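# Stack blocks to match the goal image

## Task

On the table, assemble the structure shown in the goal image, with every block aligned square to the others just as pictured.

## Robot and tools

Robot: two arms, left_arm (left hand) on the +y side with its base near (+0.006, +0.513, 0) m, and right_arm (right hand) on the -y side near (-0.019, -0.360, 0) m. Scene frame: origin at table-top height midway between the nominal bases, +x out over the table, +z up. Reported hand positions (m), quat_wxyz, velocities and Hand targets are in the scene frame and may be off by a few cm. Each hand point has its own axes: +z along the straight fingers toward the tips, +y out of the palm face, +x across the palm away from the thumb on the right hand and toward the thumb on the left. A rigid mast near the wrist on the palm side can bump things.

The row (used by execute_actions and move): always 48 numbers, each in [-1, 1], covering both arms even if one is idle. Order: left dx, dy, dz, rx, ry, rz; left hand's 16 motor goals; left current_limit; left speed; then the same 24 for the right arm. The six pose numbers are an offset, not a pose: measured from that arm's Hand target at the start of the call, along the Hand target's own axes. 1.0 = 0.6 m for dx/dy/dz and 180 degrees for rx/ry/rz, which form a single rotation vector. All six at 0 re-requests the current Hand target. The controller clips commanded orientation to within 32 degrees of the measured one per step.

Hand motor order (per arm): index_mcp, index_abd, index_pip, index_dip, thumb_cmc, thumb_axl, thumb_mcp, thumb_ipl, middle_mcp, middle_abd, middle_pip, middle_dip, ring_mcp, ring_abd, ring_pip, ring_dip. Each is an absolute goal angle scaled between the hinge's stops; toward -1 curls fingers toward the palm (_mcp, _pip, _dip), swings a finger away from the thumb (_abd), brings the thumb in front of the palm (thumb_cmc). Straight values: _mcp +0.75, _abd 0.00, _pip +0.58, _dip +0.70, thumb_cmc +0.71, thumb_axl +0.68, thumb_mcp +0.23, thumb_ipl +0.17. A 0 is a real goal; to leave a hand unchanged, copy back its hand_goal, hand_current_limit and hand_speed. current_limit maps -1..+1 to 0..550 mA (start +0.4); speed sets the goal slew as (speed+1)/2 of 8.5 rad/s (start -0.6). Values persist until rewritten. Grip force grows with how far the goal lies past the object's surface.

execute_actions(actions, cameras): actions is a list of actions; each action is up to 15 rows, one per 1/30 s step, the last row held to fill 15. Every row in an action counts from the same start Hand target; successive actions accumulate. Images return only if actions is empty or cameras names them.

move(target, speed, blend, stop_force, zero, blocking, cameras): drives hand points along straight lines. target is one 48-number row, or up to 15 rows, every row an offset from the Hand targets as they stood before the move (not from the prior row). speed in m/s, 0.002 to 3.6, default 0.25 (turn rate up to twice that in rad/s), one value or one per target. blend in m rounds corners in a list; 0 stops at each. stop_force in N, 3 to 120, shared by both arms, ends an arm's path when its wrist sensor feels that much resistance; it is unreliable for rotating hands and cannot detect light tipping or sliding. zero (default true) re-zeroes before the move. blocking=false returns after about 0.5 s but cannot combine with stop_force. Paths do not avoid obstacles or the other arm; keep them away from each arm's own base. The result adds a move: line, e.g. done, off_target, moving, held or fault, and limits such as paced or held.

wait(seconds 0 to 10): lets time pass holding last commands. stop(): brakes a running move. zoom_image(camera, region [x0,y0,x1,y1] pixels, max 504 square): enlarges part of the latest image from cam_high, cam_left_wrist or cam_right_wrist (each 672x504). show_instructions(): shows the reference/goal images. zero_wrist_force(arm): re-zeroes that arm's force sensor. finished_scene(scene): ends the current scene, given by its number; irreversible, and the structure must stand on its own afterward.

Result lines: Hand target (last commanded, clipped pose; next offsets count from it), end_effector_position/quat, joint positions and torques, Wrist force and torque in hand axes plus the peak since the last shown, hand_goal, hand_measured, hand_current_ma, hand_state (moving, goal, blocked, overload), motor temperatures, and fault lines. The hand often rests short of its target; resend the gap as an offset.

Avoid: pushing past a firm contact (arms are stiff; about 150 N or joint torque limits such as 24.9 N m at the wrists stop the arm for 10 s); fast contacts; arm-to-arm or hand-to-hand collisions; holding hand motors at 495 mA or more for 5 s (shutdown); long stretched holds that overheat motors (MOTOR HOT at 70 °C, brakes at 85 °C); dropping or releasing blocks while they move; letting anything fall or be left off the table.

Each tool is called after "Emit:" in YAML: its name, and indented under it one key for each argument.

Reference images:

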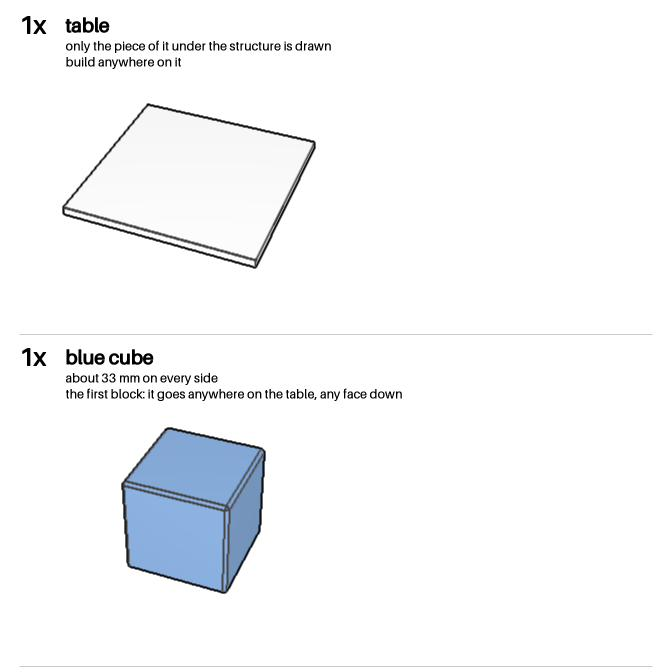

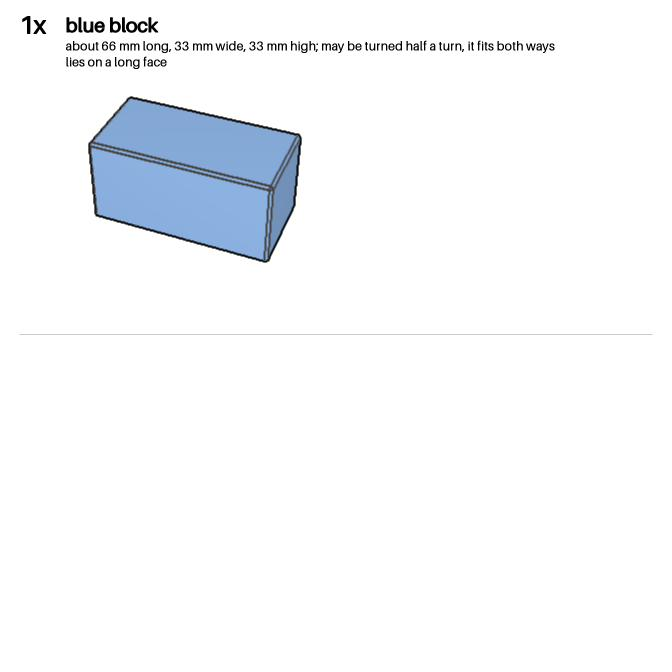

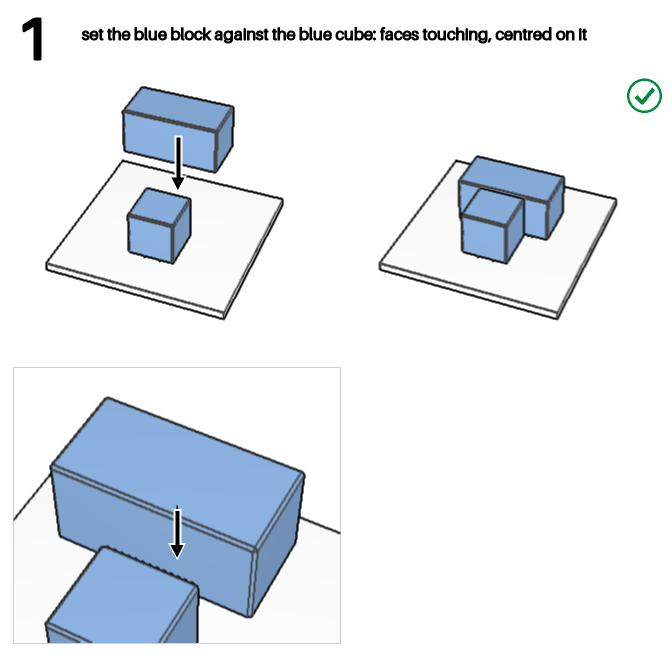

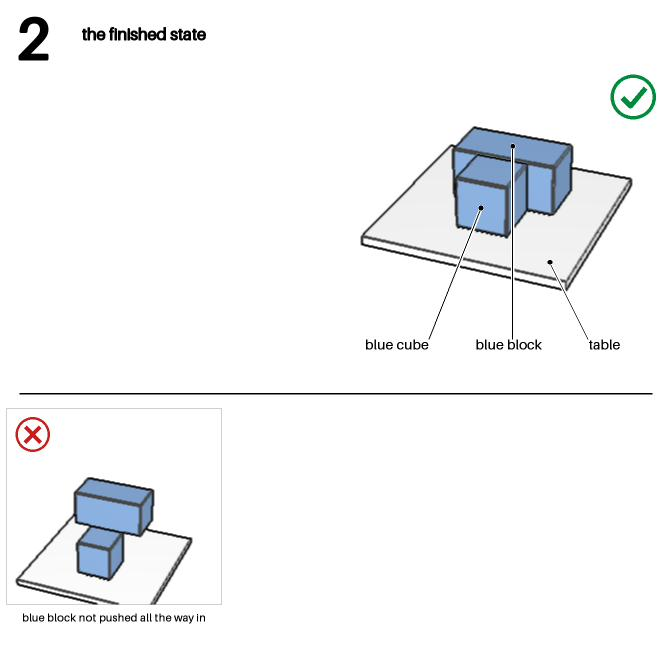

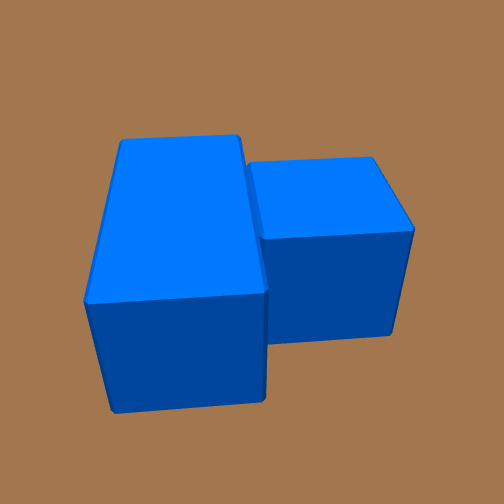

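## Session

Emit:
execute_actions:
  actions: []

Emit:
zoom_image:
  camera: "cam_high"
  region: [200, 120, 440, 280]

Scene clock: 0.00 s.
left_arm: end_effector_position=(+0.3269, +0.4561, +0.2737) hand_goal=(+0.754, +0.000, +0.576, +0.696, +0.714, +0.678, +0.226, +0.168, +0.754, +0.000, +0.576, +0.696, +0.754, +0.000, +0.576, +0.696) hand_measured=(+0.754, +0.000, +0.576, +0.696, +0.714, +0.678, +0.226, +0.168, +0.754, +0.000, +0.576, +0.696, +0.754, +0.000, +0.576, +0.696) hand_current_ma=(+0, +0, +0, +0, +0, +0, +0, +0, +0, +0, +0, +0, +0, +0, +0, +0) hand_state=(goal, goal, goal, goal, goal, goal, goal, goal, goal, goal, goal, goal, goal, goal, goal, goal) hand_current_limit=0.40 hand_speed=-0.60 end_effector_quat_wxyz=(+0.025, +0.063, +0.998, -0.008) | right_arm: end_effector_position=(+0.3656, +0.1200, +0.2962) hand_goal=(+0.754, +0.000, +0.576, +0.696, +0.714, +0.678, +0.226, +0.168, +0.754, +0.000, +0.576, +0.696, +0.754, +0.000, +0.576, +0.696) hand_measured=(+0.754, +0.000, +0.576, +0.696, +0.714, +0.678, +0.226, +0.168, +0.754, +0.000, +0.576, +0.696, +0.754, +0.000, +0.576, +0.696) hand_current_ma=(+0, +0, +0, +0, +0, +0, +0, +0, +0, +0, +0, +0, +0, +0, +0, +0) hand_state=(goal, goal, goal, goal, goal, goal, goal, goal, goal, goal, goal, goal, goal, goal, goal, goal) hand_current_limit=0.40 hand_speed=-0.60 end_effector_quat_wxyz=(-0.446, +0.865, -0.174, +0.150)
Joint positions: left_arm=[3.164 -1.174 -2.106 -1.383 1.552 -1.464] | right_arm=[0.518 -1.47 1.912 -2.93 -1.157 2.717]
Joint velocities: within noise
Joint torques (N m): no reading
Motor temperatures (°C): left_arm=[31 34 33 40 42 43] | right_arm=[29 33 32 37 41 36]
Wrist force (N): no reading
Wrist torque (N m): no reading
Wrist force, peak (N): no reading
Hand target: left_arm +0.3269, +0.4561, +0.2737; +0.025, +0.063, +0.998, -0.008 | right_arm +0.3656, +0.1200, +0.2962; -0.446, +0.865, -0.174, +0.150

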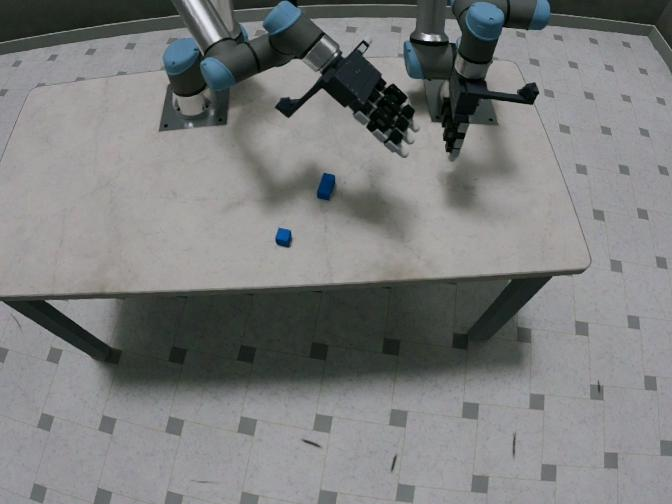

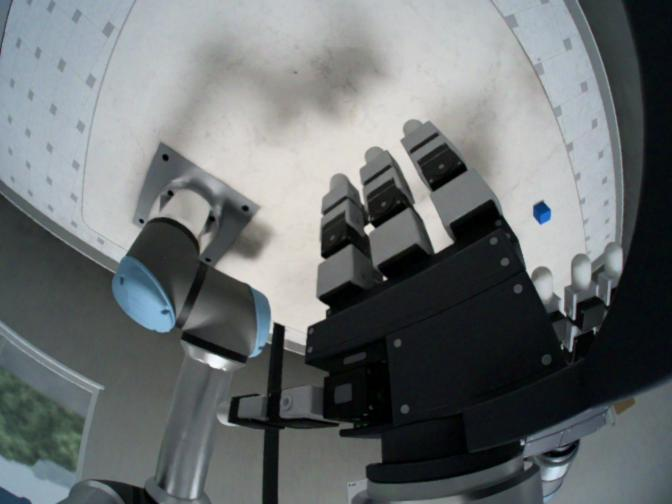

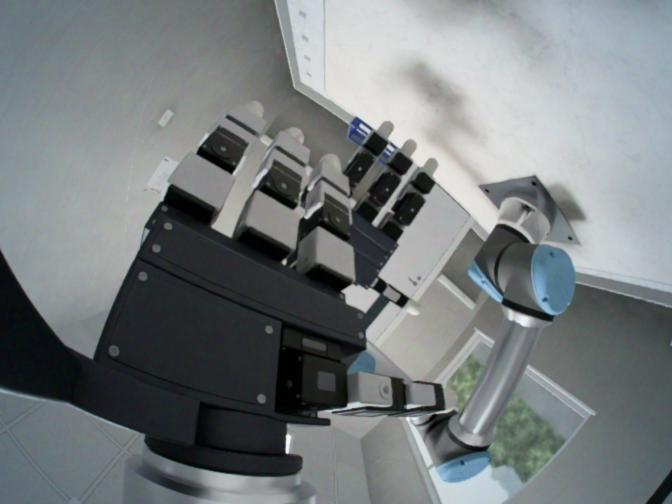

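Scaled by 2.100 from the camera's 672x504 image, which has a finer 960x720 frame.

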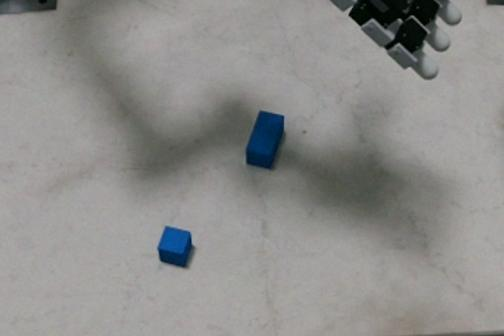

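Emit:
move:
  target: [0,0,0,0,0,0,0.754,0,0.576,0.696,0.714,0.678,0.226,0.168,0.754,0,0.576,0.696,0.754,0,0.576,0.696,0.4,-0.6, 0.3327,0.3332,-0.0230,0.0641,0.3987,0.2123, 0.548,0,-0.664,0.986,-0.514,0.678,-0.225,0.438,0.754,0,0.576,0.696,0.754,0,0.576,0.696,0.4,-0.6]
  speed: 0.3
  cameras: ["cam_right_wrist","cam_high"]

Emit:
zoom_image:
  camera: "cam_right_wrist"
  region: [420, 0, 660, 200]

Scene clock: 4.80 s.
left_arm: end_effector_position=(+0.3269, +0.4561, +0.2737) hand_goal=(+0.754, +0.000, +0.576, +0.696, +0.714, +0.678, +0.226, +0.168, +0.754, +0.000, +0.576, +0.696, +0.754, +0.000, +0.576, +0.696) hand_measured=(+0.754, +0.000, +0.576, +0.696, +0.714, +0.678, +0.224, +0.168, +0.754, +0.000, +0.576, +0.696, +0.754, +0.000, +0.576, +0.696) hand_current_ma=(+0, +0, +0, +0, +0, +0, +0, +0, +0, +0, +0, +0, +0, +0, +0, +0) hand_state=(goal, goal, goal, goal, goal, goal, goal, goal, goal, goal, goal, goal, goal, goal, goal, goal) hand_current_limit=0.40 hand_speed=-0.60 end_effector_quat_wxyz=(+0.025, +0.063, +0.998, -0.008) | right_arm: end_effector_position=(+0.5048, -0.0851, +0.1599) hand_goal=(+0.548, +0.000, -0.664, +0.986, -0.514, +0.678, -0.224, +0.438, +0.754, +0.000, +0.576, +0.696, +0.754, +0.000, +0.576, +0.696) hand_measured=(+0.544, +0.000, -0.660, +0.984, -0.512, +0.678, -0.222, +0.436, +0.746, +0.000, +0.576, +0.696, +0.746, +0.000, +0.576, +0.696) hand_current_ma=(-3, +0, +2, -1, +0, +0, +1, -1, -6, +0, +0, +0, -6, +0, +0, +0) hand_state=(goal, goal, goal, goal, goal, goal, goal, goal, goal, goal, goal, goal, goal, goal, goal, goal) hand_current_limit=0.40 hand_speed=-0.60 end_effector_quat_wxyz=(+0.362, -0.472, +0.638, -0.489)
Joint positions: left_arm=[3.164 -1.174 -2.106 -1.383 1.552 -1.464] | right_arm=[0.438 -1.105 2.126 -3.807 -2.298 3.383]
Joint torques (N m): left_arm=[-1.34 7.14 22.96 2.59 -0.14 0.05] | right_arm=[12.33 -26.86 -3.09 -1.6 -1.54 -1.55]
Wrist force (N): left_arm=[-0.2 0.3 -0.6] | right_arm=[0.7 -0.3 0.9]
Wrist torque (N m): left_arm=[0.08 0.01 -0.02] | right_arm=[-0.12 -0.06 0.12]
Wrist force, peak (N): left_arm=[0.4 0.4 -0.9] | right_arm=[1.1 0.3 1.6]
Hand target: left_arm +0.3269, +0.4561, +0.2737; +0.025, +0.063, +0.998, -0.008 | right_arm +0.5048, -0.0851, +0.1599; +0.362, -0.472, +0.638, -0.489
Off the commanded pose: left_arm 0.000 m, 0 deg | right_arm 0.000 m, 0 deg.
move: done
Images, in order (width x height): cam_high 672x504, cam_right_wrist 672x504.

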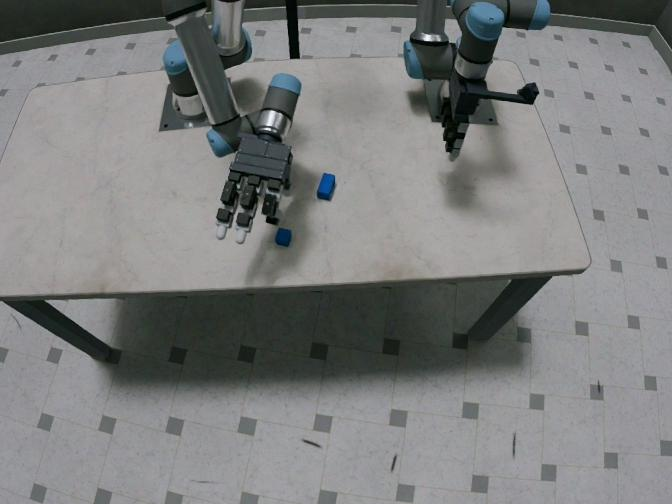

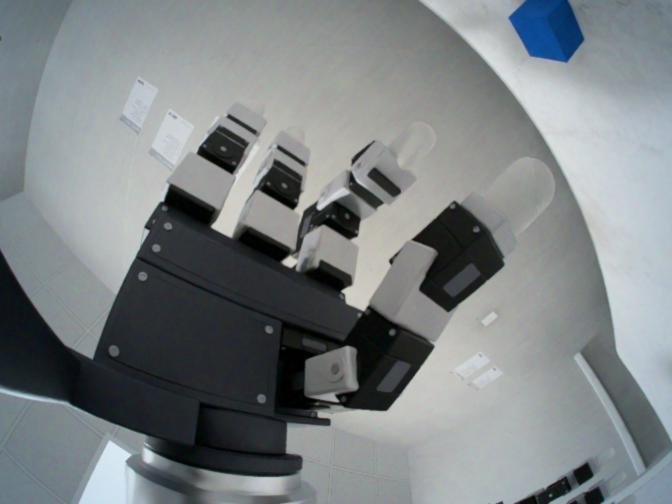

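Scaled by 2.100 from the camera's 672x504 image, which has a finer 960x720 frame.

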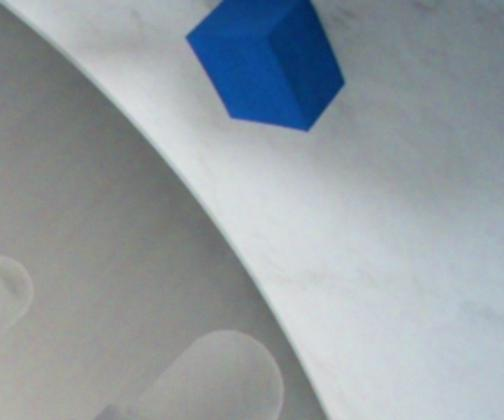

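Emit:
move:
  target:
    - [0,0,0,0,0,0,0.754,0,0.576,0.696,0.714,0.678,0.226,0.168,0.754,0,0.576,0.696,0.754,0,0.576,0.696,0.4,-0.6, -0.0025,0.0867,0.0632,0,0.0161,0.0043, 0.548,0,-0.664,0.986,-0.514,0.678,-0.225,0.438,0.754,0,0.576,0.696,0.754,0,0.576,0.696,0.4,-0.6]
    - [0,0,0,0,0,0,0.754,0,0.576,0.696,0.714,0.678,0.226,0.168,0.754,0,0.576,0.696,0.754,0,0.576,0.696,0.4,-0.6, -0.0025,0.1733,0.0865,0,0.0161,0.0043, 0.548,0,-0.664,0.986,-0.514,0.678,-0.225,0.438,0.754,0,0.576,0.696,0.754,0,0.576,0.696,0.4,-0.6]
  speed: [0.2,0.1]
  blend: [0.01,0]
  cameras: ["cam_right_wrist"]

Emit:
zoom_image:
  camera: "cam_right_wrist"
  region: [380, 60, 640, 260]

Scene clock: 7.90 s.
left_arm: end_effector_position=(+0.3269, +0.4561, +0.2737) hand_goal=(+0.754, +0.000, +0.576, +0.696, +0.714, +0.678, +0.226, +0.168, +0.754, +0.000, +0.576, +0.696, +0.754, +0.000, +0.576, +0.696) hand_measured=(+0.754, +0.000, +0.576, +0.696, +0.714, +0.678, +0.224, +0.168, +0.754, +0.000, +0.576, +0.696, +0.754, +0.000, +0.576, +0.696) hand_current_ma=(+0, +0, +0, +0, +0, +0, +0, +0, +0, +0, +0, +0, +0, +0, +0, +0) hand_state=(goal, goal, goal, goal, goal, goal, goal, goal, goal, goal, goal, goal, goal, goal, goal, goal) hand_current_limit=0.40 hand_speed=-0.60 end_effector_quat_wxyz=(+0.025, +0.063, +0.998, -0.008) | right_arm: end_effector_position=(+0.5274, -0.0904, +0.0461) hand_goal=(+0.548, +0.000, -0.664, +0.986, -0.514, +0.678, -0.224, +0.438, +0.754, +0.000, +0.576, +0.696, +0.754, +0.000, +0.576, +0.696) hand_measured=(+0.544, +0.000, -0.660, +0.984, -0.512, +0.678, -0.222, +0.436, +0.746, +0.000, +0.576, +0.696, +0.746, +0.000, +0.576, +0.696) hand_current_ma=(-3, +0, +2, -1, +0, +0, +1, -1, -7, +0, +0, +0, -7, +0, +0, +0) hand_state=(goal, goal, goal, goal, goal, goal, goal, goal, goal, goal, goal, goal, goal, goal, goal, goal) hand_current_limit=0.40 hand_speed=-0.60 end_effector_quat_wxyz=(+0.349, -0.455, +0.650, -0.499)
Joint positions: left_arm=[3.164 -1.174 -2.106 -1.383 1.552 -1.464] | right_arm=[0.424 -0.801 2.057 -4.031 -2.334 3.401]
Joint torques (N m): left_arm=[-1.79 7.19 22.79 2.68 -0.12 -0.12] | right_arm=[12.2 -32.12 0.61 -2.16 0.92 -2.45]
Wrist force (N): left_arm=[-0.4 0.2 -0.4] | right_arm=[0.9 -0.3 0.8]
Wrist torque (N m): left_arm=[0.06 0.05 -0.04] | right_arm=[-0.12 -0.15 0.15]
Wrist force, peak (N): left_arm=[-0.2 0.0 -0.9] | right_arm=[0.7 -1.9 0.0]
Hand target: left_arm +0.3269, +0.4561, +0.2737; +0.025, +0.063, +0.998, -0.008 | right_arm +0.5274, -0.0904, +0.0460; +0.349, -0.455, +0.650, -0.499
Off the commanded pose: left_arm 0.000 m, 0 deg | right_arm 0.000 m, 0 deg.
move: done
Images, in order (width x height): cam_right_wrist 672x504.

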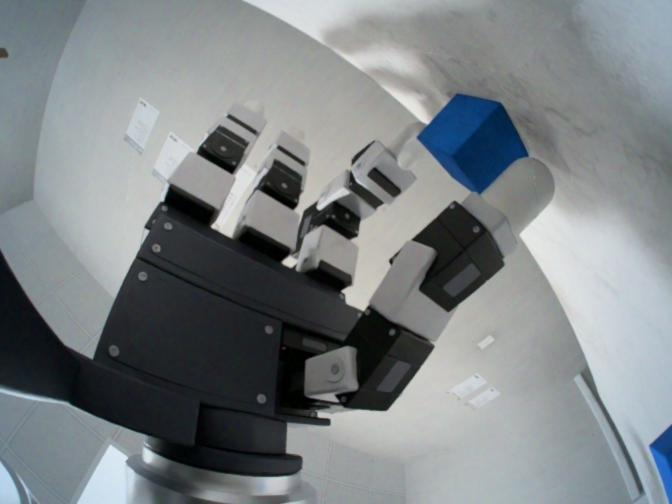

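Scaled by 1.938 from the camera's 672x504 image, which has a finer 960x720 frame.

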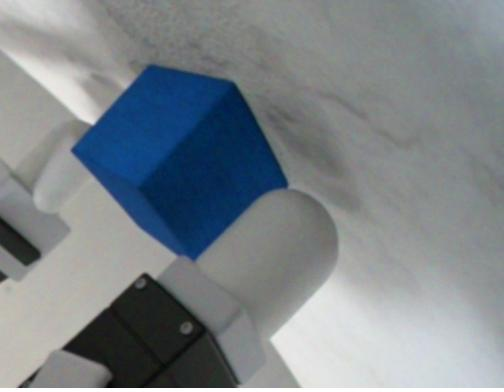

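Emit:
move:
  target:
    - [0,0,0,0,0,0,0.754,0,0.576,0.696,0.714,0.678,0.226,0.168,0.754,0,0.576,0.696,0.754,0,0.576,0.696,0.4,-0.6, 0,0,0,0,0,0, 0.260,0,-0.664,0.986,-0.514,0.678,-0.427,0.632,0.754,0,0.576,0.696,0.754,0,0.576,0.696,0.2,-0.8]
    - [0,0,0,0,0,0,0.754,0,0.576,0.696,0.714,0.678,0.226,0.168,0.754,0,0.576,0.696,0.754,0,0.576,0.696,0.4,-0.6, 0,-0.1288,-0.0345,0,0,0, 0.260,0,-0.664,0.986,-0.514,0.678,-0.427,0.632,0.754,0,0.576,0.696,0.754,0,0.576,0.696,0.2,-0.8]
  speed: 0.15
  cameras: ["cam_right_wrist"]

Emit:
zoom_image:
  camera: "cam_right_wrist"
  region: [380, 60, 640, 260]

Scene clock: 10.07 s.
left_arm: end_effector_position=(+0.3269, +0.4561, +0.2737) hand_goal=(+0.754, +0.000, +0.576, +0.696, +0.714, +0.678, +0.226, +0.168, +0.754, +0.000, +0.576, +0.696, +0.754, +0.000, +0.576, +0.696) hand_measured=(+0.754, +0.000, +0.576, +0.696, +0.714, +0.678, +0.224, +0.168, +0.754, +0.000, +0.576, +0.696, +0.754, +0.000, +0.576, +0.696) hand_current_ma=(+0, +0, +0, +0, +0, +0, +0, +0, +0, +0, +0, +0, +0, +0, +0, +0) hand_state=(goal, goal, goal, goal, goal, goal, goal, goal, goal, goal, goal, goal, goal, goal, goal, goal) hand_current_limit=0.40 hand_speed=-0.60 end_effector_quat_wxyz=(+0.025, +0.063, +0.998, -0.008) | right_arm: end_effector_position=(+0.5274, -0.0904, +0.1260) hand_goal=(+0.260, +0.000, -0.664, +0.986, -0.514, +0.678, -0.426, +0.632, +0.754, +0.000, +0.576, +0.696, +0.754, +0.000, +0.576, +0.696) hand_measured=(+0.318, +0.000, -0.640, +0.996, -0.514, +0.678, -0.390, +0.638, +0.744, +0.000, +0.576, +0.696, +0.744, +0.000, +0.576, +0.696) hand_current_ma=(+123, +0, +30, +7, +0, +0, +79, +6, -8, +0, +0, +0, -8, +0, +0, +0) hand_state=(blocked, goal, blocked, goal, goal, goal, blocked, goal, goal, goal, goal, goal, goal, goal, goal, goal) hand_current_limit=0.20 hand_speed=-0.80 end_effector_quat_wxyz=(+0.349, -0.455, +0.650, -0.499)
Joint positions: left_arm=[3.164 -1.174 -2.106 -1.383 1.552 -1.464] | right_arm=[0.424 -0.997 2.072 -3.85 -2.334 3.401]
Joint torques (N m): left_arm=[-0.96 6.89 22.4 2.55 -0.03 -0.2] | right_arm=[-8.51 -40.37 -23.63 -1.63 0.16 2.49]
Wrist force (N): left_arm=[-0.1 0.3 -0.5] | right_arm=[0.7 0.0 1.4]
Wrist torque (N m): left_arm=[0.09 0.01 -0.02] | right_arm=[-0.12 -0.10 0.10]
Wrist force, peak (N): left_arm=[0.2 0.4 -0.8] | right_arm=[0.5 -1.9 1.1]
Hand target: left_arm +0.3269, +0.4561, +0.2737; +0.025, +0.063, +0.998, -0.008 | right_arm +0.5274, -0.0905, +0.1260; +0.349, -0.455, +0.650, -0.499
Off the commanded pose: left_arm 0.000 m, 0 deg | right_arm 0.000 m, 0 deg.
move: done
Images, in order (width x height): cam_right_wrist 672x504.

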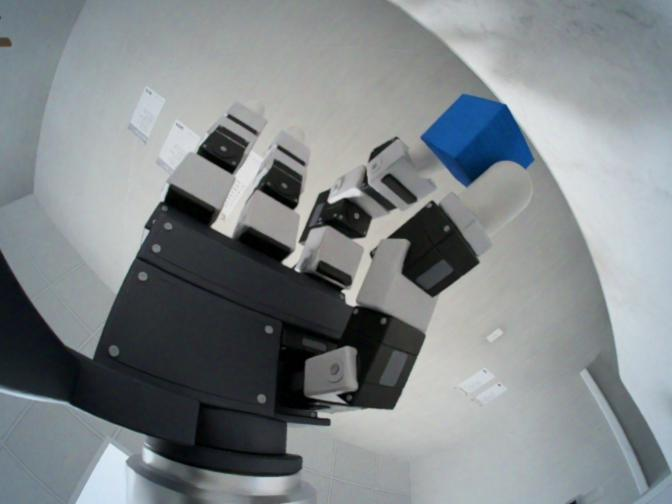

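Scaled by 1.938 from the camera's 672x504 image, which has a finer 960x720 frame.

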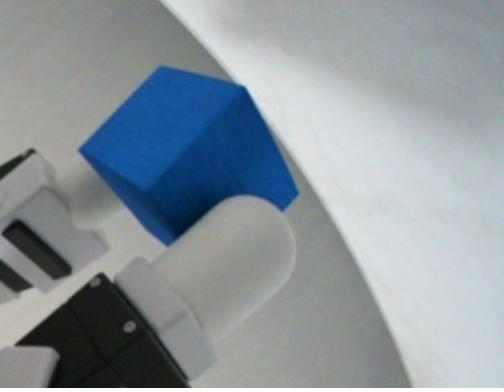

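Emit:
move:
  target:
    - [0,0,0,0,0,0,0.754,0,0.576,0.696,0.714,0.678,0.226,0.168,0.754,0,0.576,0.696,0.754,0,0.576,0.696,0.4,-0.6, 0,0.128,0.0343,0,0,0, 0.260,0,-0.664,0.986,-0.514,0.678,-0.427,0.632,0.754,0,0.576,0.696,0.754,0,0.576,0.696,0.2,-0.8]
    - [0,0,0,0,0,0,0.754,0,0.576,0.696,0.714,0.678,0.226,0.168,0.754,0,0.576,0.696,0.754,0,0.576,0.696,0.4,-0.6, 0,0.128,0.0343,0,0,0, 0.400,0,-0.664,0.986,-0.514,0.678,-0.300,0.54,0.754,0,0.576,0.696,0.754,0,0.576,0.696,0.2,-0.8]
    - [0,0,0,0,0,0,0.754,0,0.576,0.696,0.714,0.678,0.226,0.168,0.754,0,0.576,0.696,0.754,0,0.576,0.696,0.4,-0.6, 0.0117,0.128,0.0343,0,0,0, 0.400,0,-0.664,0.986,-0.514,0.678,-0.300,0.54,0.754,0,0.576,0.696,0.754,0,0.576,0.696,0.2,-0.8]
    - [0,0,0,0,0,0,0.754,0,0.576,0.696,0.714,0.678,0.226,0.168,0.754,0,0.576,0.696,0.754,0,0.576,0.696,0.4,-0.6, 0.0117,0.128,0.0343,0,0,0, 0.260,0,-0.664,0.986,-0.514,0.678,-0.427,0.632,0.754,0,0.576,0.696,0.754,0,0.576,0.696,0.2,-0.8]
    - [0,0,0,0,0,0,0.754,0,0.576,0.696,0.714,0.678,0.226,0.168,0.754,0,0.576,0.696,0.754,0,0.576,0.696,0.4,-0.6, 0.0117,0,0,0,0,0, 0.260,0,-0.664,0.986,-0.514,0.678,-0.427,0.632,0.754,0,0.576,0.696,0.754,0,0.576,0.696,0.2,-0.8]
  speed: 0.12
  cameras: ["cam_right_wrist"]

Emit:
zoom_image:
  camera: "cam_right_wrist"
  region: [380, 60, 640, 260]

Scene clock: 15.80 s.
left_arm: end_effector_position=(+0.3269, +0.4561, +0.2737) hand_goal=(+0.754, +0.000, +0.576, +0.696, +0.714, +0.678, +0.226, +0.168, +0.754, +0.000, +0.576, +0.696, +0.754, +0.000, +0.576, +0.696) hand_measured=(+0.754, +0.000, +0.576, +0.696, +0.714, +0.678, +0.224, +0.168, +0.754, +0.000, +0.576, +0.696, +0.754, +0.000, +0.576, +0.696) hand_current_ma=(+0, +0, +0, +0, +0, +0, +0, +0, +0, +0, +0, +0, +0, +0, +0, +0) hand_state=(goal, goal, goal, goal, goal, goal, goal, goal, goal, goal, goal, goal, goal, goal, goal, goal) hand_current_limit=0.40 hand_speed=-0.60 end_effector_quat_wxyz=(+0.025, +0.063, +0.998, -0.008) | right_arm: end_effector_position=(+0.5250, -0.0970, +0.1259) hand_goal=(+0.260, +0.000, -0.664, +0.986, -0.514, +0.678, -0.426, +0.632, +0.754, +0.000, +0.576, +0.696, +0.754, +0.000, +0.576, +0.696) hand_measured=(+0.312, +0.000, -0.642, +0.994, -0.514, +0.678, -0.384, +0.640, +0.744, +0.000, +0.576, +0.696, +0.744, +0.000, +0.576, +0.696) hand_current_ma=(+106, +0, +26, +6, +0, +0, +101, +8, -8, +0, +0, +0, -8, +0, +0, +0) hand_state=(blocked, goal, blocked, goal, goal, goal, blocked, goal, goal, goal, goal, goal, goal, goal, goal, goal) hand_current_limit=0.20 hand_speed=-0.80 end_effector_quat_wxyz=(+0.349, -0.455, +0.650, -0.499)
Joint positions: left_arm=[3.164 -1.174 -2.106 -1.383 1.552 -1.464] | right_arm=[0.413 -1.005 2.089 -3.863 -2.324 3.396]
Joint torques (N m): left_arm=[-1.37 6.68 22.38 2.61 -0.16 -0.03] | right_arm=[-3.16 -37.65 -24.27 -2.31 1.91 2.86]
Wrist force (N): left_arm=[0.0 0.0 -0.4] | right_arm=[0.9 0.2 1.3]
Wrist torque (N m): left_arm=[0.03 0.00 0.00] | right_arm=[-0.11 -0.13 0.15]
Wrist force, peak (N): left_arm=[-0.2 -0.2 -0.9] | right_arm=[0.8 -2.0 -0.7]
Hand target: left_arm +0.3269, +0.4561, +0.2737; +0.025, +0.063, +0.998, -0.008 | right_arm +0.5250, -0.0971, +0.1260; +0.349, -0.455, +0.650, -0.499
Off the commanded pose: left_arm 0.000 m, 0 deg | right_arm 0.000 m, 0 deg.
move: done
Images, in order (width x height): cam_right_wrist 672x504.

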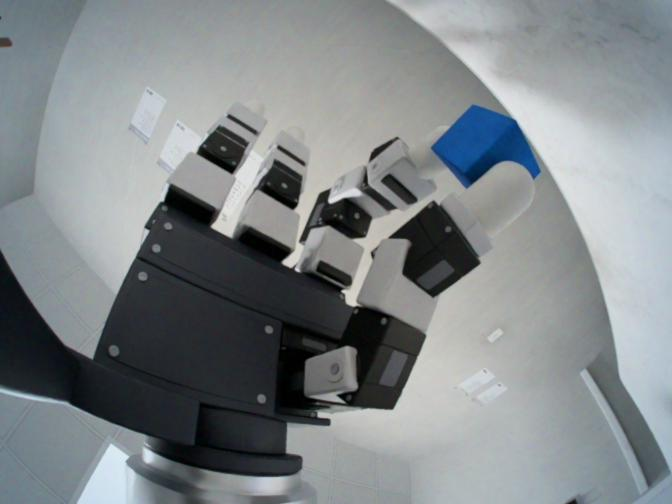

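Scaled by 1.938 from the camera's 672x504 image, which has a finer 960x720 frame.

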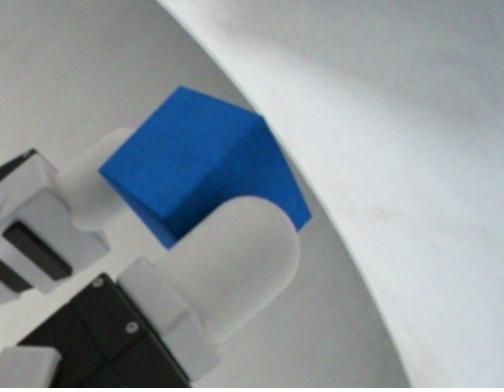

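Emit:
move:
  target: [0,0,0,0,0,0,0.754,0,0.576,0.696,0.714,0.678,0.226,0.168,0.754,0,0.576,0.696,0.754,0,0.576,0.696,0.4,-0.6, 0.0083,0.0758,-0.2832,0,-0.0161,-0.0043, 0.260,0,-0.664,0.986,-0.514,0.678,-0.427,0.632,0.754,0,0.576,0.696,0.754,0,0.576,0.696,0.2,-0.8]
  speed: 0.2
  cameras: ["cam_right_wrist","cam_left_wrist"]

Emit:
zoom_image:
  camera: "cam_right_wrist"
  region: [420, 0, 672, 210]

Scene clock: 17.37 s.
left_arm: end_effector_position=(+0.3269, +0.4561, +0.2737) hand_goal=(+0.754, +0.000, +0.576, +0.696, +0.714, +0.678, +0.226, +0.168, +0.754, +0.000, +0.576, +0.696, +0.754, +0.000, +0.576, +0.696) hand_measured=(+0.754, +0.000, +0.576, +0.696, +0.714, +0.678, +0.224, +0.168, +0.754, +0.000, +0.576, +0.696, +0.754, +0.000, +0.576, +0.696) hand_current_ma=(+0, +0, +0, +0, +0, +0, +0, +0, +0, +0, +0, +0, +0, +0, +0, +0) hand_state=(goal, goal, goal, goal, goal, goal, goal, goal, goal, goal, goal, goal, goal, goal, goal, goal) hand_current_limit=0.40 hand_speed=-0.60 end_effector_quat_wxyz=(+0.025, +0.063, +0.998, -0.008) | right_arm: end_effector_position=(+0.4804, -0.0824, +0.1259) hand_goal=(+0.260, +0.000, -0.664, +0.986, -0.514, +0.678, -0.426, +0.632, +0.754, +0.000, +0.576, +0.696, +0.754, +0.000, +0.576, +0.696) hand_measured=(+0.308, +0.000, -0.638, +0.996, -0.516, +0.678, -0.386, +0.640, +0.744, +0.000, +0.576, +0.696, +0.744, +0.000, +0.576, +0.696) hand_current_ma=(+93, +0, +34, +8, +0, +0, +94, +10, -10, +0, +0, +0, -9, +0, +0, +0) hand_state=(blocked, goal, blocked, goal, goal, goal, blocked, goal, goal, goal, goal, goal, goal, goal, goal, goal) hand_current_limit=0.20 hand_speed=-0.80 end_effector_quat_wxyz=(+0.353, -0.459, +0.647, -0.496)
Joint positions: left_arm=[3.164 -1.174 -2.106 -1.383 1.552 -1.464] | right_arm=[0.484 -1.04 2.166 -3.884 -2.377 3.425]
Joint torques (N m): left_arm=[-1.22 7 22.63 2.48 0.09 0] | right_arm=[-11.71 -25.6 -20.76 -0.79 1.57 -2.7]
Wrist force (N): left_arm=[0.3 0.1 -0.3] | right_arm=[1.1 -0.2 1.2]
Wrist torque (N m): left_arm=[0.04 -0.03 0.01] | right_arm=[-0.16 -0.16 0.14]
Wrist force, peak (N): left_arm=[0.4 0.3 -0.8] | right_arm=[0.3 0.5 -4.7]
Hand target: left_arm +0.3269, +0.4561, +0.2737; +0.025, +0.063, +0.998, -0.008 | right_arm +0.4804, -0.0824, +0.1259; +0.353, -0.459, +0.647, -0.496 (not the last commanded pose)
Off the commanded pose: left_arm 0.000 m, 0 deg | right_arm 0.129 m, 2 deg.
move: held (right_arm; a check stopped the path); limits=held
pose unreachable (right arm): on one or more control steps of this call, first in action 0 (counted from 0), this arm could not follow its commanded pose, so it was not sent that pose on those steps. It may still have moved: this result reports where it is.
cause: moving toward the commanded pose would bring two parts of the arm too close to each other (joints 4 (wrist 1) to 6 (wrist 3) lie between them).
Images, in order (width x height): cam_left_wrist 672x504, cam_right_wrist 672x504.

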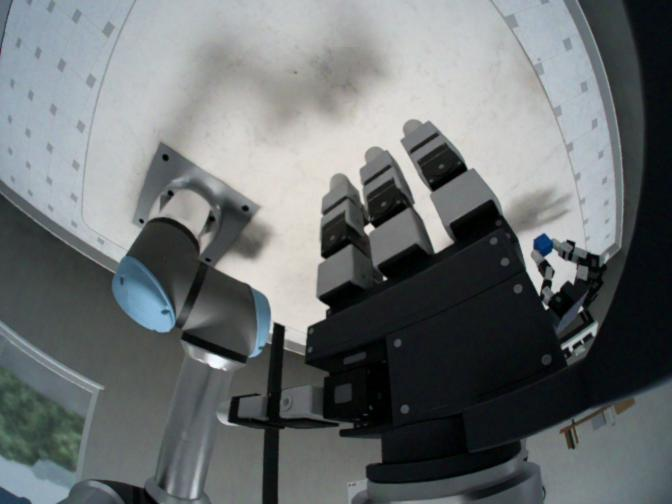

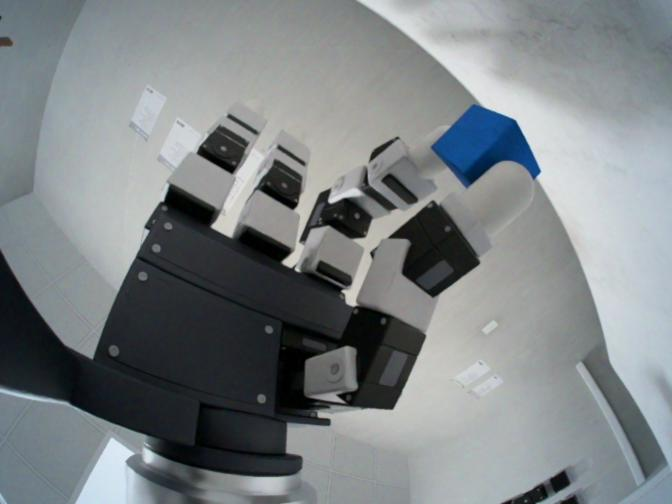

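Scaled by 2.000 from the camera's 672x504 image, which has a finer 960x720 frame.

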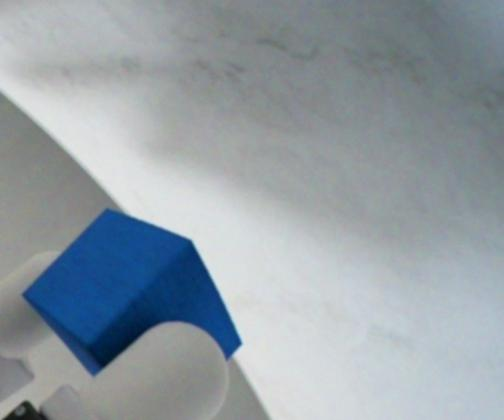

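Emit:
move:
  target:
    - [0,0,0,0,0,0,0.754,0,0.576,0.696,0.714,0.678,0.226,0.168,0.754,0,0.576,0.696,0.754,0,0.576,0.696,0.4,-0.6, -0.0118,-0.0088,0.0328,0,-0.1562,-0.0418, 0.260,0,-0.664,0.986,-0.514,0.678,-0.427,0.632,0.754,0,0.576,0.696,0.754,0,0.576,0.696,0.2,-0.8]
    - [0,0,0,0,0,0,0.754,0,0.576,0.696,0.714,0.678,0.226,0.168,0.754,0,0.576,0.696,0.754,0,0.576,0.696,0.4,-0.6, -0.0118,0.1192,0.0672,0,-0.1562,-0.0418, 0.260,0,-0.664,0.986,-0.514,0.678,-0.427,0.632,0.754,0,0.576,0.696,0.754,0,0.576,0.696,0.2,-0.8]
    - [0,0,0,0,0,0,0.754,0,0.576,0.696,0.714,0.678,0.226,0.168,0.754,0,0.576,0.696,0.754,0,0.576,0.696,0.4,-0.6, -0.0118,0.1192,0.0672,0,-0.1562,-0.0418, 0.548,0,-0.664,0.986,-0.514,0.678,-0.225,0.438,0.754,0,0.576,0.696,0.754,0,0.576,0.696,0.2,-0.75]
    - [0,0,0,0,0,0,0.754,0,0.576,0.696,0.714,0.678,0.226,0.168,0.754,0,0.576,0.696,0.754,0,0.576,0.696,0.4,-0.6, -0.0118,-0.0088,0.0328,0,-0.1562,-0.0418, 0.548,0,-0.664,0.986,-0.514,0.678,-0.225,0.438,0.754,0,0.576,0.696,0.754,0,0.576,0.696,0.2,-0.75]
  speed: [0.25,0.12,0.15,0.15]
  blend: [0.005,0,0,0]
  cameras: ["cam_right_wrist"]

Emit:
move:
  target: [0,0,0,0,0,0,0.754,0,0.576,0.696,0.714,0.678,0.226,0.168,0.754,0,0.576,0.696,0.754,0,0.576,0.696,0.4,-0.6, -0.2372,0.0038,-0.1695,0,-0.3381,-0.0906, 0.548,0,-0.664,0.986,-0.514,0.678,-0.225,0.438,0.754,0,0.576,0.696,0.754,0,0.576,0.696,0.2,-0.75]
  speed: 0.3
  cameras: ["cam_right_wrist","cam_high"]

Emit:
zoom_image:
  camera: "cam_right_wrist"
  region: [420, 0, 672, 210]

Scene clock: 24.97 s.
left_arm: end_effector_position=(+0.3269, +0.4561, +0.2737) hand_goal=(+0.754, +0.000, +0.576, +0.696, +0.714, +0.678, +0.226, +0.168, +0.754, +0.000, +0.576, +0.696, +0.754, +0.000, +0.576, +0.696) hand_measured=(+0.754, +0.000, +0.576, +0.696, +0.714, +0.678, +0.224, +0.168, +0.754, +0.000, +0.576, +0.696, +0.754, +0.000, +0.576, +0.696) hand_current_ma=(+0, +0, +0, +0, +0, +0, +0, +0, +0, +0, +0, +0, +0, +0, +0, +0) hand_state=(goal, goal, goal, goal, goal, goal, goal, goal, goal, goal, goal, goal, goal, goal, goal, goal) hand_current_limit=0.40 hand_speed=-0.60 end_effector_quat_wxyz=(+0.025, +0.063, +0.998, -0.008) | right_arm: end_effector_position=(+0.5019, -0.0824, +0.1258) hand_goal=(+0.548, +0.000, -0.664, +0.986, -0.514, +0.678, -0.224, +0.438, +0.754, +0.000, +0.576, +0.696, +0.754, +0.000, +0.576, +0.696) hand_measured=(+0.534, +0.000, -0.660, +0.988, -0.516, +0.678, -0.224, +0.440, +0.744, +0.000, +0.576, +0.696, +0.744, +0.000, +0.576, +0.696) hand_current_ma=(-15, +0, +2, +1, +0, +0, +0, +1, -10, +0, +0, +0, -9, +0, +0, +0) hand_state=(goal, goal, goal, goal, goal, goal, goal, goal, goal, goal, goal, goal, goal, goal, goal, goal) hand_current_limit=0.20 hand_speed=-0.75 end_effector_quat_wxyz=(-0.466, +0.607, -0.511, +0.392)
Joint positions: left_arm=[3.164 -1.174 -2.106 -1.383 1.552 -1.464] | right_arm=[0.224 -1.074 2.27 -4.076 -1.643 3.162]
Joint torques (N m): left_arm=[-1.77 7.17 22.28 2.64 -0.03 -0.25] | right_arm=[0.13 -35.85 -21.08 -1.36 -2.47 0.18]
Wrist force (N): left_arm=[0.0 0.1 -0.9] | right_arm=[1.4 -0.3 1.6]
Wrist torque (N m): left_arm=[0.09 -0.02 0.00] | right_arm=[-0.17 -0.13 0.17]
Wrist force, peak (N): left_arm=[0.2 0.6 -0.8] | right_arm=[1.8 -1.6 1.5]
Hand target: left_arm +0.3269, +0.4561, +0.2737; +0.025, +0.063, +0.998, -0.008 | right_arm +0.5020, -0.0824, +0.1259; -0.466, +0.607, -0.511, +0.392
Off the commanded pose: left_arm 0.000 m, 0 deg | right_arm 0.000 m, 0 deg.
move: done
Images, in order (width x height): cam_right_wrist 672x504.

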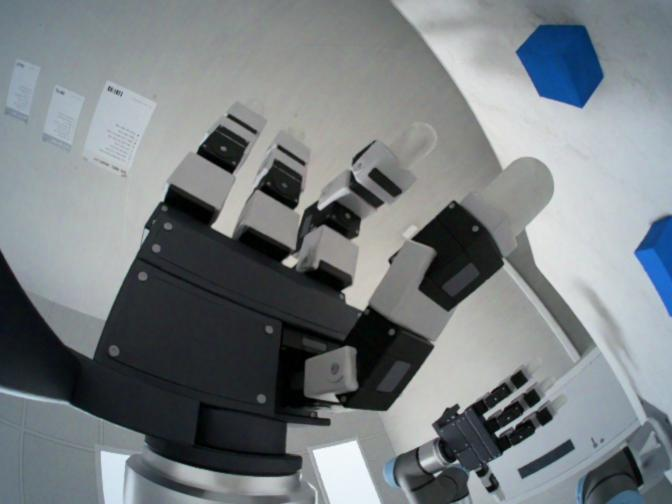

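Scene clock: 27.33 s.
left_arm: end_effector_position=(+0.3269, +0.4561, +0.2737) hand_goal=(+0.754, +0.000, +0.576, +0.696, +0.714, +0.678, +0.226, +0.168, +0.754, +0.000, +0.576, +0.696, +0.754, +0.000, +0.576, +0.696) hand_measured=(+0.754, +0.000, +0.576, +0.696, +0.714, +0.678, +0.224, +0.168, +0.754, +0.000, +0.576, +0.696, +0.754, +0.000, +0.576, +0.696) hand_current_ma=(+0, +0, +0, +0, +0, +0, +0, +0, +0, +0, +0, +0, +0, +0, +0, +0) hand_state=(goal, goal, goal, goal, goal, goal, goal, goal, goal, goal, goal, goal, goal, goal, goal, goal) hand_current_limit=0.40 hand_speed=-0.60 end_effector_quat_wxyz=(+0.025, +0.063, +0.998, -0.008) | right_arm: end_effector_position=(+0.3802, +0.0409, +0.1501) hand_goal=(+0.548, +0.000, -0.664, +0.986, -0.514, +0.678, -0.224, +0.438, +0.754, +0.000, +0.576, +0.696, +0.754, +0.000, +0.576, +0.696) hand_measured=(+0.534, +0.000, -0.660, +0.988, -0.516, +0.678, -0.224, +0.440, +0.744, +0.000, +0.576, +0.696, +0.744, +0.000, +0.576, +0.696) hand_current_ma=(-15, +0, +2, +1, +0, +0, +0, +1, -10, +0, +0, +0, -9, +0, +0, +0) hand_state=(goal, goal, goal, goal, goal, goal, goal, goal, goal, goal, goal, goal, goal, goal, goal, goal) hand_current_limit=0.20 hand_speed=-0.75 end_effector_quat_wxyz=(-0.602, +0.784, -0.118, +0.091)
Joint positions: left_arm=[3.164 -1.174 -2.106 -1.383 1.552 -1.464] | right_arm=[0.16 -1.174 2.272 -3.717 -0.544 2.683]
Joint torques (N m): left_arm=[-1.96 6.94 21.78 2.43 0 -0.16] | right_arm=[-11.36 -18.25 -0.31 -1.14 2.77 0.89]
Wrist force (N): left_arm=[0.0 0.1 -0.8] | right_arm=[1.0 -0.1 1.5]
Wrist torque (N m): left_arm=[0.07 -0.02 0.00] | right_arm=[-0.12 -0.15 0.11]
Wrist force, peak (N): left_arm=[0.1 0.2 -1.0] | right_arm=[1.9 -0.3 1.9]
Hand target: left_arm +0.3269, +0.4561, +0.2737; +0.025, +0.063, +0.998, -0.008 | right_arm +0.3802, +0.0408, +0.1501; -0.602, +0.784, -0.118, +0.091
Off the commanded pose: left_arm 0.000 m, 0 deg | right_arm 0.000 m, 0 deg.
move: done
Images, in order (width x height): cam_high 672x504, cam_right_wrist 672x504.

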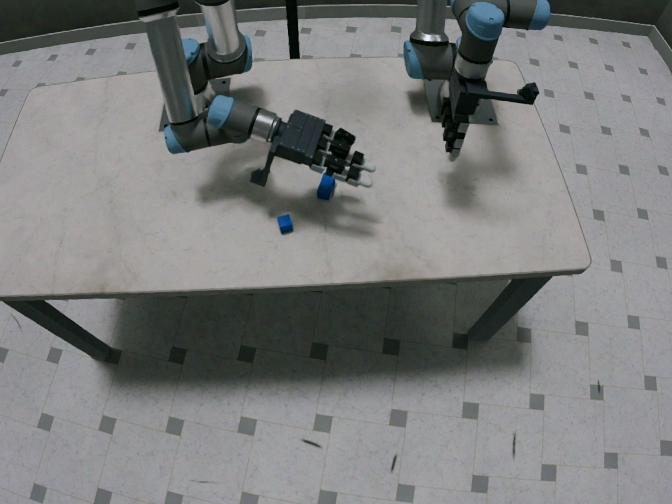

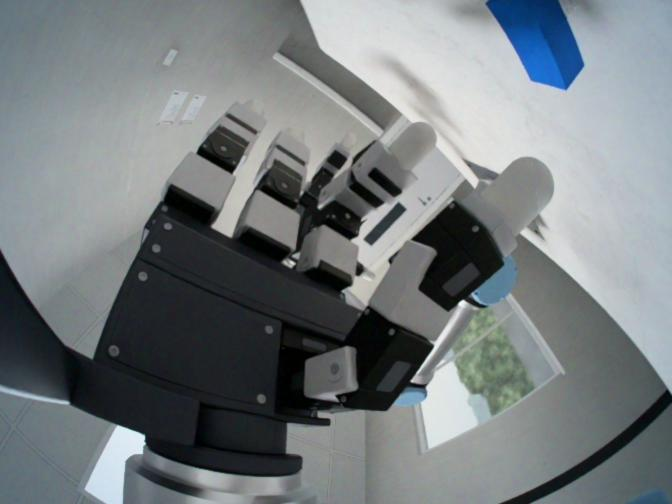

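Scaled by 2.000 from the camera's 672x504 image, which has a finer 960x720 frame.

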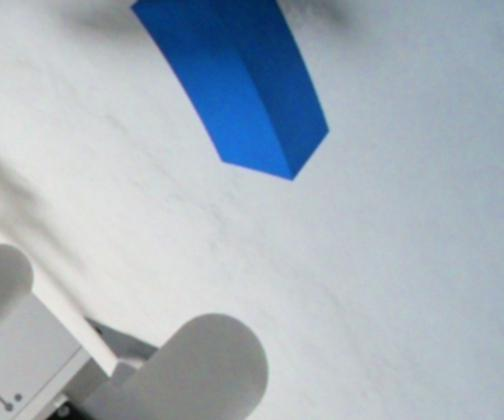

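Emit:
move:
  target:
    - [0,0,0,0,0,0,0.754,0,0.576,0.696,0.714,0.678,0.226,0.168,0.754,0,0.576,0.696,0.754,0,0.576,0.696,0.4,-0.6, 0.005,0.0702,0.0598,0,0.0134,0.0036, 0.548,0,-0.664,0.986,-0.514,0.678,-0.225,0.438,0.754,0,0.576,0.696,0.754,0,0.576,0.696,0.2,-0.75]
    - [0,0,0,0,0,0,0.754,0,0.576,0.696,0.714,0.678,0.226,0.168,0.754,0,0.576,0.696,0.754,0,0.576,0.696,0.4,-0.6, 0.005,0.1573,0.0832,0,0.0134,0.0036, 0.548,0,-0.664,0.986,-0.514,0.678,-0.225,0.438,0.754,0,0.576,0.696,0.754,0,0.576,0.696,0.2,-0.75]
    - [0,0,0,0,0,0,0.754,0,0.576,0.696,0.714,0.678,0.226,0.168,0.754,0,0.576,0.696,0.754,0,0.576,0.696,0.4,-0.6, 0.005,0.1573,0.0832,0,0.0134,0.0036, 0.260,0,-0.664,0.986,-0.514,0.678,-0.427,0.632,0.754,0,0.576,0.696,0.754,0,0.576,0.696,0.25,-0.8]
    - [0,0,0,0,0,0,0.754,0,0.576,0.696,0.714,0.678,0.226,0.168,0.754,0,0.576,0.696,0.754,0,0.576,0.696,0.4,-0.6, 0.005,0.0285,0.0487,0,0.0134,0.0036, 0.260,0,-0.664,0.986,-0.514,0.678,-0.427,0.632,0.754,0,0.576,0.696,0.754,0,0.576,0.696,0.25,-0.8]
  speed: [0.2,0.12,0.15,0.15]
  blend: [0.01,0,0,0]
  cameras: ["cam_right_wrist","cam_high"]

Emit:
zoom_image:
  camera: "cam_right_wrist"
  region: [380, 20, 640, 240]

Scene clock: 31.50 s.
left_arm: end_effector_position=(+0.3269, +0.4561, +0.2737) hand_goal=(+0.754, +0.000, +0.576, +0.696, +0.714, +0.678, +0.226, +0.168, +0.754, +0.000, +0.576, +0.696, +0.754, +0.000, +0.576, +0.696) hand_measured=(+0.754, +0.000, +0.576, +0.696, +0.714, +0.678, +0.224, +0.168, +0.754, +0.000, +0.576, +0.696, +0.754, +0.000, +0.576, +0.696) hand_current_ma=(+0, +0, +0, +0, +0, +0, +0, +0, +0, +0, +0, +0, +0, +0, +0, +0) hand_state=(goal, goal, goal, goal, goal, goal, goal, goal, goal, goal, goal, goal, goal, goal, goal, goal) hand_current_limit=0.40 hand_speed=-0.60 end_effector_quat_wxyz=(+0.025, +0.063, +0.998, -0.008) | right_arm: end_effector_position=(+0.3901, +0.0627, +0.1259) hand_goal=(+0.260, +0.000, -0.664, +0.986, -0.514, +0.678, -0.426, +0.632, +0.754, +0.000, +0.576, +0.696, +0.754, +0.000, +0.576, +0.696) hand_measured=(+0.318, +0.000, -0.638, +0.996, -0.516, +0.678, -0.390, +0.638, +0.744, +0.000, +0.576, +0.696, +0.744, +0.000, +0.576, +0.696) hand_current_ma=(+122, +0, +31, +7, +0, +0, +80, +7, -10, +0, +0, +0, -9, +0, +0, +0) hand_state=(blocked, goal, blocked, goal, goal, goal, blocked, goal, goal, goal, goal, goal, goal, goal, goal, goal) hand_current_limit=0.25 hand_speed=-0.80 end_effector_quat_wxyz=(-0.600, +0.782, -0.135, +0.104)
Joint positions: left_arm=[3.164 -1.174 -2.106 -1.383 1.552 -1.464] | right_arm=[0.217 -1.073 2.223 -3.84 -0.633 2.768]
Joint torques (N m): left_arm=[-1.58 7.2 22.08 2.58 0.05 -0.17] | right_arm=[-0.21 -34.99 -21.22 -1.4 2.91 0.53]
Wrist force (N): left_arm=[0.3 0.1 -0.3] | right_arm=[1.2 0.1 1.2]
Wrist torque (N m): left_arm=[0.03 -0.04 0.02] | right_arm=[-0.11 -0.15 0.18]
Wrist force, peak (N): left_arm=[0.2 0.5 -1.0] | right_arm=[1.4 1.5 1.8]
Hand target: left_arm +0.3269, +0.4561, +0.2737; +0.025, +0.063, +0.998, -0.008 | right_arm +0.3901, +0.0627, +0.1260; -0.600, +0.782, -0.135, +0.104
Off the commanded pose: left_arm 0.000 m, 0 deg | right_arm 0.000 m, 0 deg.
move: done
Images, in order (width x height): cam_high 672x504, cam_right_wrist 672x504.

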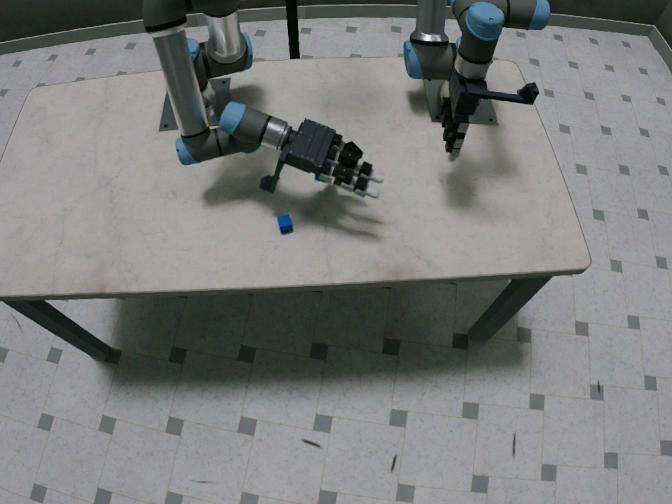

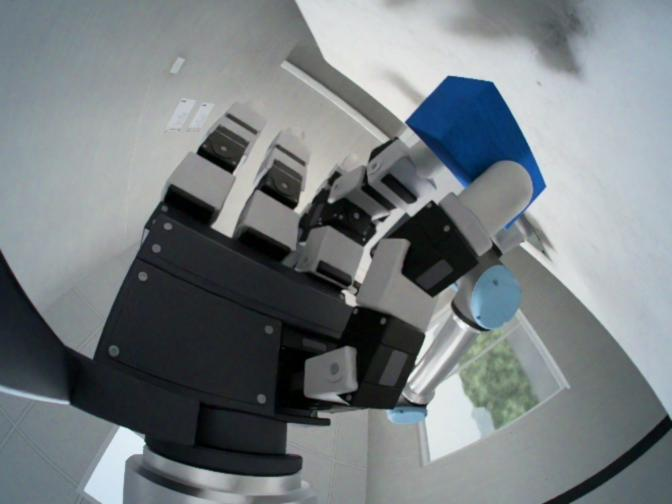

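Scaled by 1.938 from the camera's 672x504 image, which has a finer 960x720 frame.

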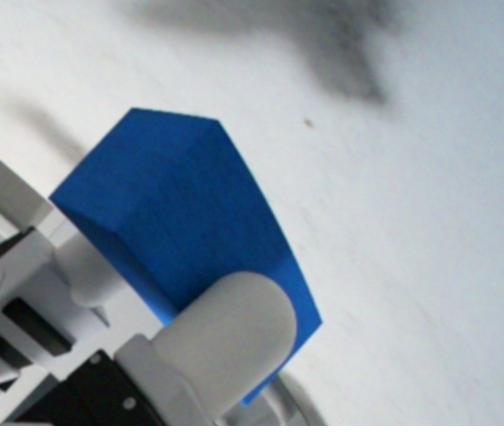

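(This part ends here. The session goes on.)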